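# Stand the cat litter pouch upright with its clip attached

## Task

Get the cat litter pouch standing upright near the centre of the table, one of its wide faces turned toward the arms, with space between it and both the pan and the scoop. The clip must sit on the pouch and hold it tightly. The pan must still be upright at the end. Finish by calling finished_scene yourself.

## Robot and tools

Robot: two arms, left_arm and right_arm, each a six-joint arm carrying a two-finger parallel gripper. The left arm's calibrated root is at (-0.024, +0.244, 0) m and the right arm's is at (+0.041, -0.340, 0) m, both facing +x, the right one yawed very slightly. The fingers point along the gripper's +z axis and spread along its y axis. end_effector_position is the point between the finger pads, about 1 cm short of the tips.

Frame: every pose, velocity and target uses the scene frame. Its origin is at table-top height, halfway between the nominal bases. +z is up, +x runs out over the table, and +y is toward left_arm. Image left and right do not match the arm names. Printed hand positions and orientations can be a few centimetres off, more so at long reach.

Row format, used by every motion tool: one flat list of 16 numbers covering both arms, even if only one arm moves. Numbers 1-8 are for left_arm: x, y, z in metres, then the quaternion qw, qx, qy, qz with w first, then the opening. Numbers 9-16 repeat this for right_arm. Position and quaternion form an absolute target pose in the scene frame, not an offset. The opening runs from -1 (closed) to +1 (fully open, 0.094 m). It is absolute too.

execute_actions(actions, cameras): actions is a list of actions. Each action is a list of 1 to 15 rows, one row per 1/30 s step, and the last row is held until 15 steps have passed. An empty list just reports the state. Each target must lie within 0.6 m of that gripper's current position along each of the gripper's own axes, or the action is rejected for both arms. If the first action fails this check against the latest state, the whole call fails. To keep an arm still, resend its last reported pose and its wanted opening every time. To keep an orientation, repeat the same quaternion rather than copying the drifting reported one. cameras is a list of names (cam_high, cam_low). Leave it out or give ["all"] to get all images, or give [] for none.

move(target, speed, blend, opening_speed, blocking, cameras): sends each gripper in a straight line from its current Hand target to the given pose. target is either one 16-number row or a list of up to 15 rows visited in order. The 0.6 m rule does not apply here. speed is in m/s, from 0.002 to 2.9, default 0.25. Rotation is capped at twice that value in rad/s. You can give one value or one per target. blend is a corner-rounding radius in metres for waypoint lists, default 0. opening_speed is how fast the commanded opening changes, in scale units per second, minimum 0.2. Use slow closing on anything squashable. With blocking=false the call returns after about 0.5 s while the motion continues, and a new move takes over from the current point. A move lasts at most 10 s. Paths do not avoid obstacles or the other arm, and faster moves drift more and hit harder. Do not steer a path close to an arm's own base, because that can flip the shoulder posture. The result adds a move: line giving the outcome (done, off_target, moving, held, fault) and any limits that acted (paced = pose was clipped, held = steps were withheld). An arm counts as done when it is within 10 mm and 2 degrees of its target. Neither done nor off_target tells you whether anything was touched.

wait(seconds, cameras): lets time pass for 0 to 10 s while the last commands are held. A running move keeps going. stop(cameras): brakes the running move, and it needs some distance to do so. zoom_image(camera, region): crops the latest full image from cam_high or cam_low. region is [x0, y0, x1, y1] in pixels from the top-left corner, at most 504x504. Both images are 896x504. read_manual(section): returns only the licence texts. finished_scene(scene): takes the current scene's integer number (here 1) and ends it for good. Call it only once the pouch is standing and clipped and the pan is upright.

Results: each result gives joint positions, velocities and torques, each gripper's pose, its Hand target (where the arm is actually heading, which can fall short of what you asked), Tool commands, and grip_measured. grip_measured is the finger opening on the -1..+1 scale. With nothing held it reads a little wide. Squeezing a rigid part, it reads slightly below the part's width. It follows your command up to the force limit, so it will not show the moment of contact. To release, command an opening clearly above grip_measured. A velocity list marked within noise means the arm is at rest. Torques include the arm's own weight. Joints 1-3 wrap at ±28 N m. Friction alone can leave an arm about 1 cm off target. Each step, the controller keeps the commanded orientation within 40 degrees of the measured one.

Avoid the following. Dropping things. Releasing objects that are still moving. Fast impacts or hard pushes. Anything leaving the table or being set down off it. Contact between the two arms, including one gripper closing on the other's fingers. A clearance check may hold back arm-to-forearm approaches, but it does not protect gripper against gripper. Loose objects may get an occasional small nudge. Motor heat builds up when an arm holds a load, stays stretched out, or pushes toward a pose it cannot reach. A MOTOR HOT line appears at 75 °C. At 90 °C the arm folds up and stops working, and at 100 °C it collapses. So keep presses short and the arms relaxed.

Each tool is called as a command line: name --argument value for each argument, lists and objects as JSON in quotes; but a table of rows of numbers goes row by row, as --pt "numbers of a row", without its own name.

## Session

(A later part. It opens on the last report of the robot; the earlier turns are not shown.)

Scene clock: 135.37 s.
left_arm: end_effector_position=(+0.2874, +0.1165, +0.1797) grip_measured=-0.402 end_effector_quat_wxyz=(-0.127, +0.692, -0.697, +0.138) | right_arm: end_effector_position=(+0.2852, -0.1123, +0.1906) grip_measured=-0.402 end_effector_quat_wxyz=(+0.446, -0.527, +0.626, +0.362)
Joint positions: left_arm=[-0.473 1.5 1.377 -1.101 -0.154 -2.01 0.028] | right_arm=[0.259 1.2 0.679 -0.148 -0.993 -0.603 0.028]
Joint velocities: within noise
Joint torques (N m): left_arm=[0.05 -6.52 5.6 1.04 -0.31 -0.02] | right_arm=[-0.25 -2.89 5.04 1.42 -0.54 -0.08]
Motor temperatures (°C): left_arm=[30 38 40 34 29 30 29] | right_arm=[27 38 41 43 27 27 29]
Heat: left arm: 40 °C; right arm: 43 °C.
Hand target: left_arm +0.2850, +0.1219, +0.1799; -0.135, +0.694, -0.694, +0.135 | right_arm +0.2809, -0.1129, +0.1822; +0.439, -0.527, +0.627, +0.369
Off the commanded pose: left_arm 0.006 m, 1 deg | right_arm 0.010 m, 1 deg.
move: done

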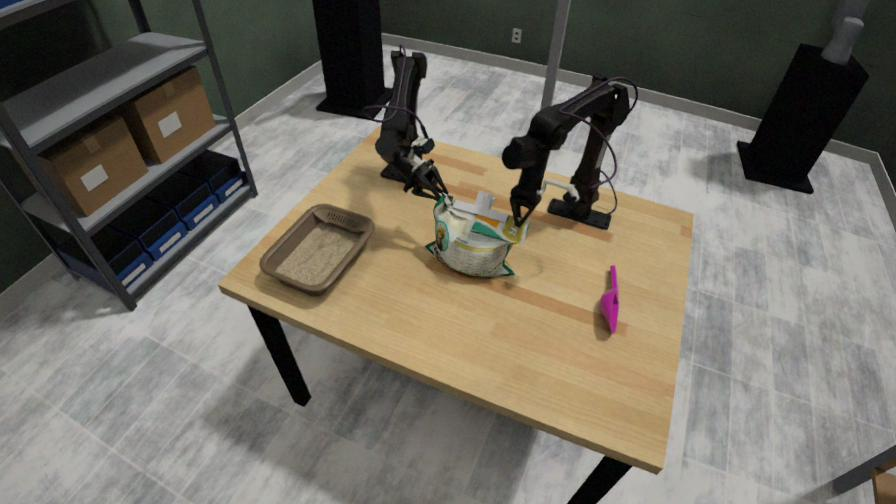

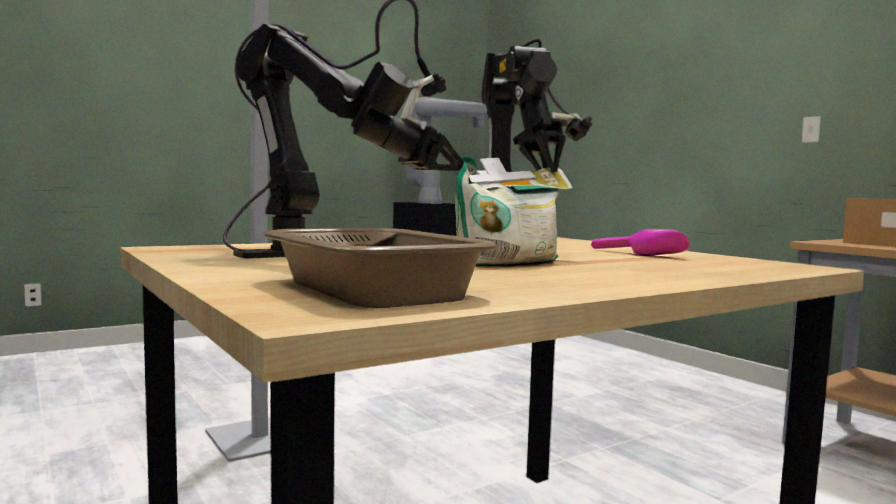

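move --pt "0.262 0.125 0.240 0.1349 -0.6941 0.6941 -0.1349 -0.4 0.270 -0.175 0.205 0.4394 -0.5266 0.6275 0.3687 -0.4" --pt "0.23 0.22 0.28 0.1349 -0.6941 0.6941 -0.1349 -0.4 0.25 -0.24 0.25 0.4394 -0.5266 0.6275 0.3687 -0.4" --speed 0.06

zoom_image --camera "cam_low" --region '[420, 90, 680, 290]'

zoom_image --camera "cam_high" --region '[400, 140, 580, 310]'

Scene clock: 139.10 s.
left_arm: end_effector_position=(+0.2346, +0.2179, +0.2710) grip_measured=-0.402 end_effector_quat_wxyz=(-0.129, +0.696, -0.694, +0.129) | right_arm: end_effector_position=(+0.2497, -0.2379, +0.2399) grip_measured=-0.402 end_effector_quat_wxyz=(+0.446, -0.512, +0.654, +0.335)
Joint positions: left_arm=[-0.139 1.321 1.616 -1.502 -0.05 -1.704 0.028] | right_arm=[-0.364 1.25 1.037 -1.544 -1.176 -1.792 0.028]
Joint velocities: within noise
Joint torques (N m): left_arm=[0.53 -4.1 7.95 0.9 -0.07 0.12] | right_arm=[-0.68 -3.69 7.8 -0.3 -0.73 0.04]
Motor temperatures (°C): left_arm=[30 37 40 34 29 30 29] | right_arm=[27 38 41 41 27 27 29]
Heat: left arm: 40 °C; right arm: 41 °C.
Hand target: left_arm +0.2299, +0.2199, +0.2798; -0.135, +0.694, -0.694, +0.135 | right_arm +0.2504, -0.2388, +0.2494; +0.454, -0.511, +0.652, +0.328
Off the commanded pose: left_arm 0.010 m, 1 deg | right_arm 0.010 m, 5 deg.
joint sent to its limit (right arm) — joint 4 (wrist pitch), lower limit. The joint targets are off in orientation, not in position.
move: off_target (right_arm)

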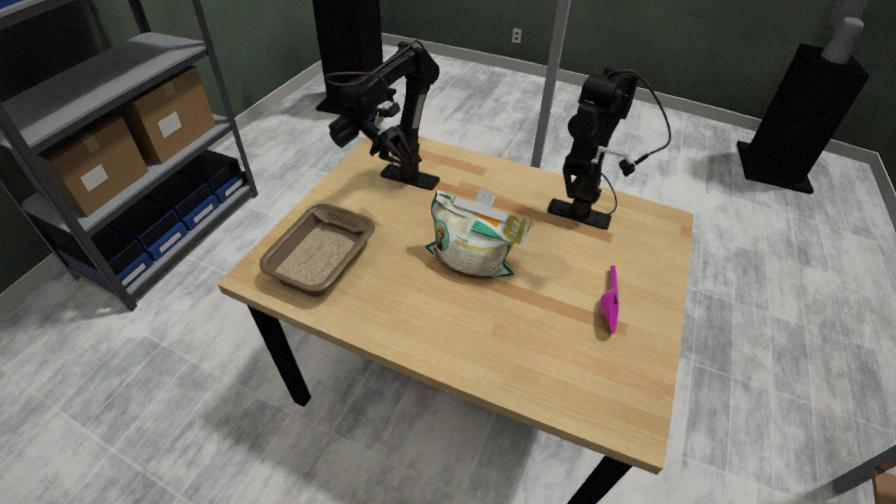

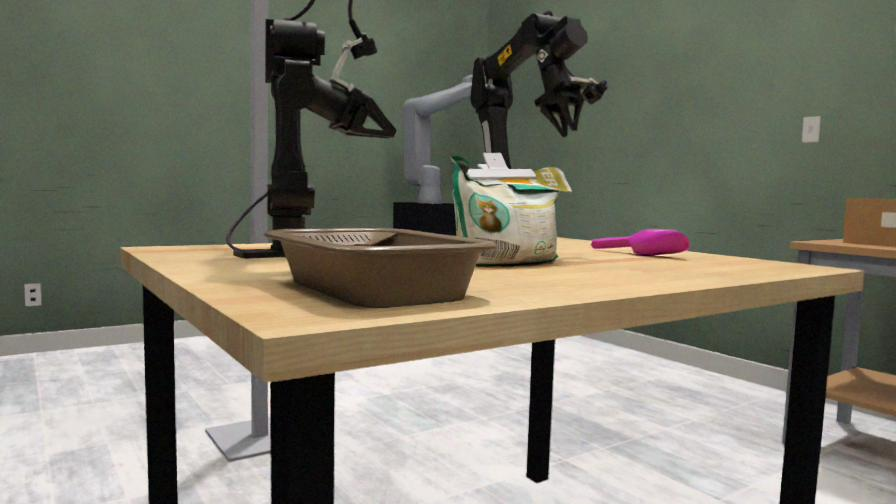

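Scaled by 1.938.

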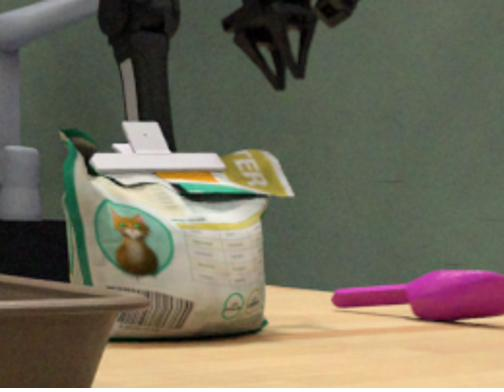

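Scaled by 2.800.

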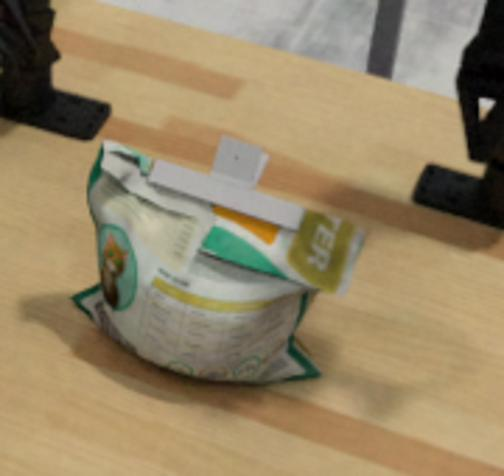

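finished_scene --scene 1

The scene is finished: the task was done.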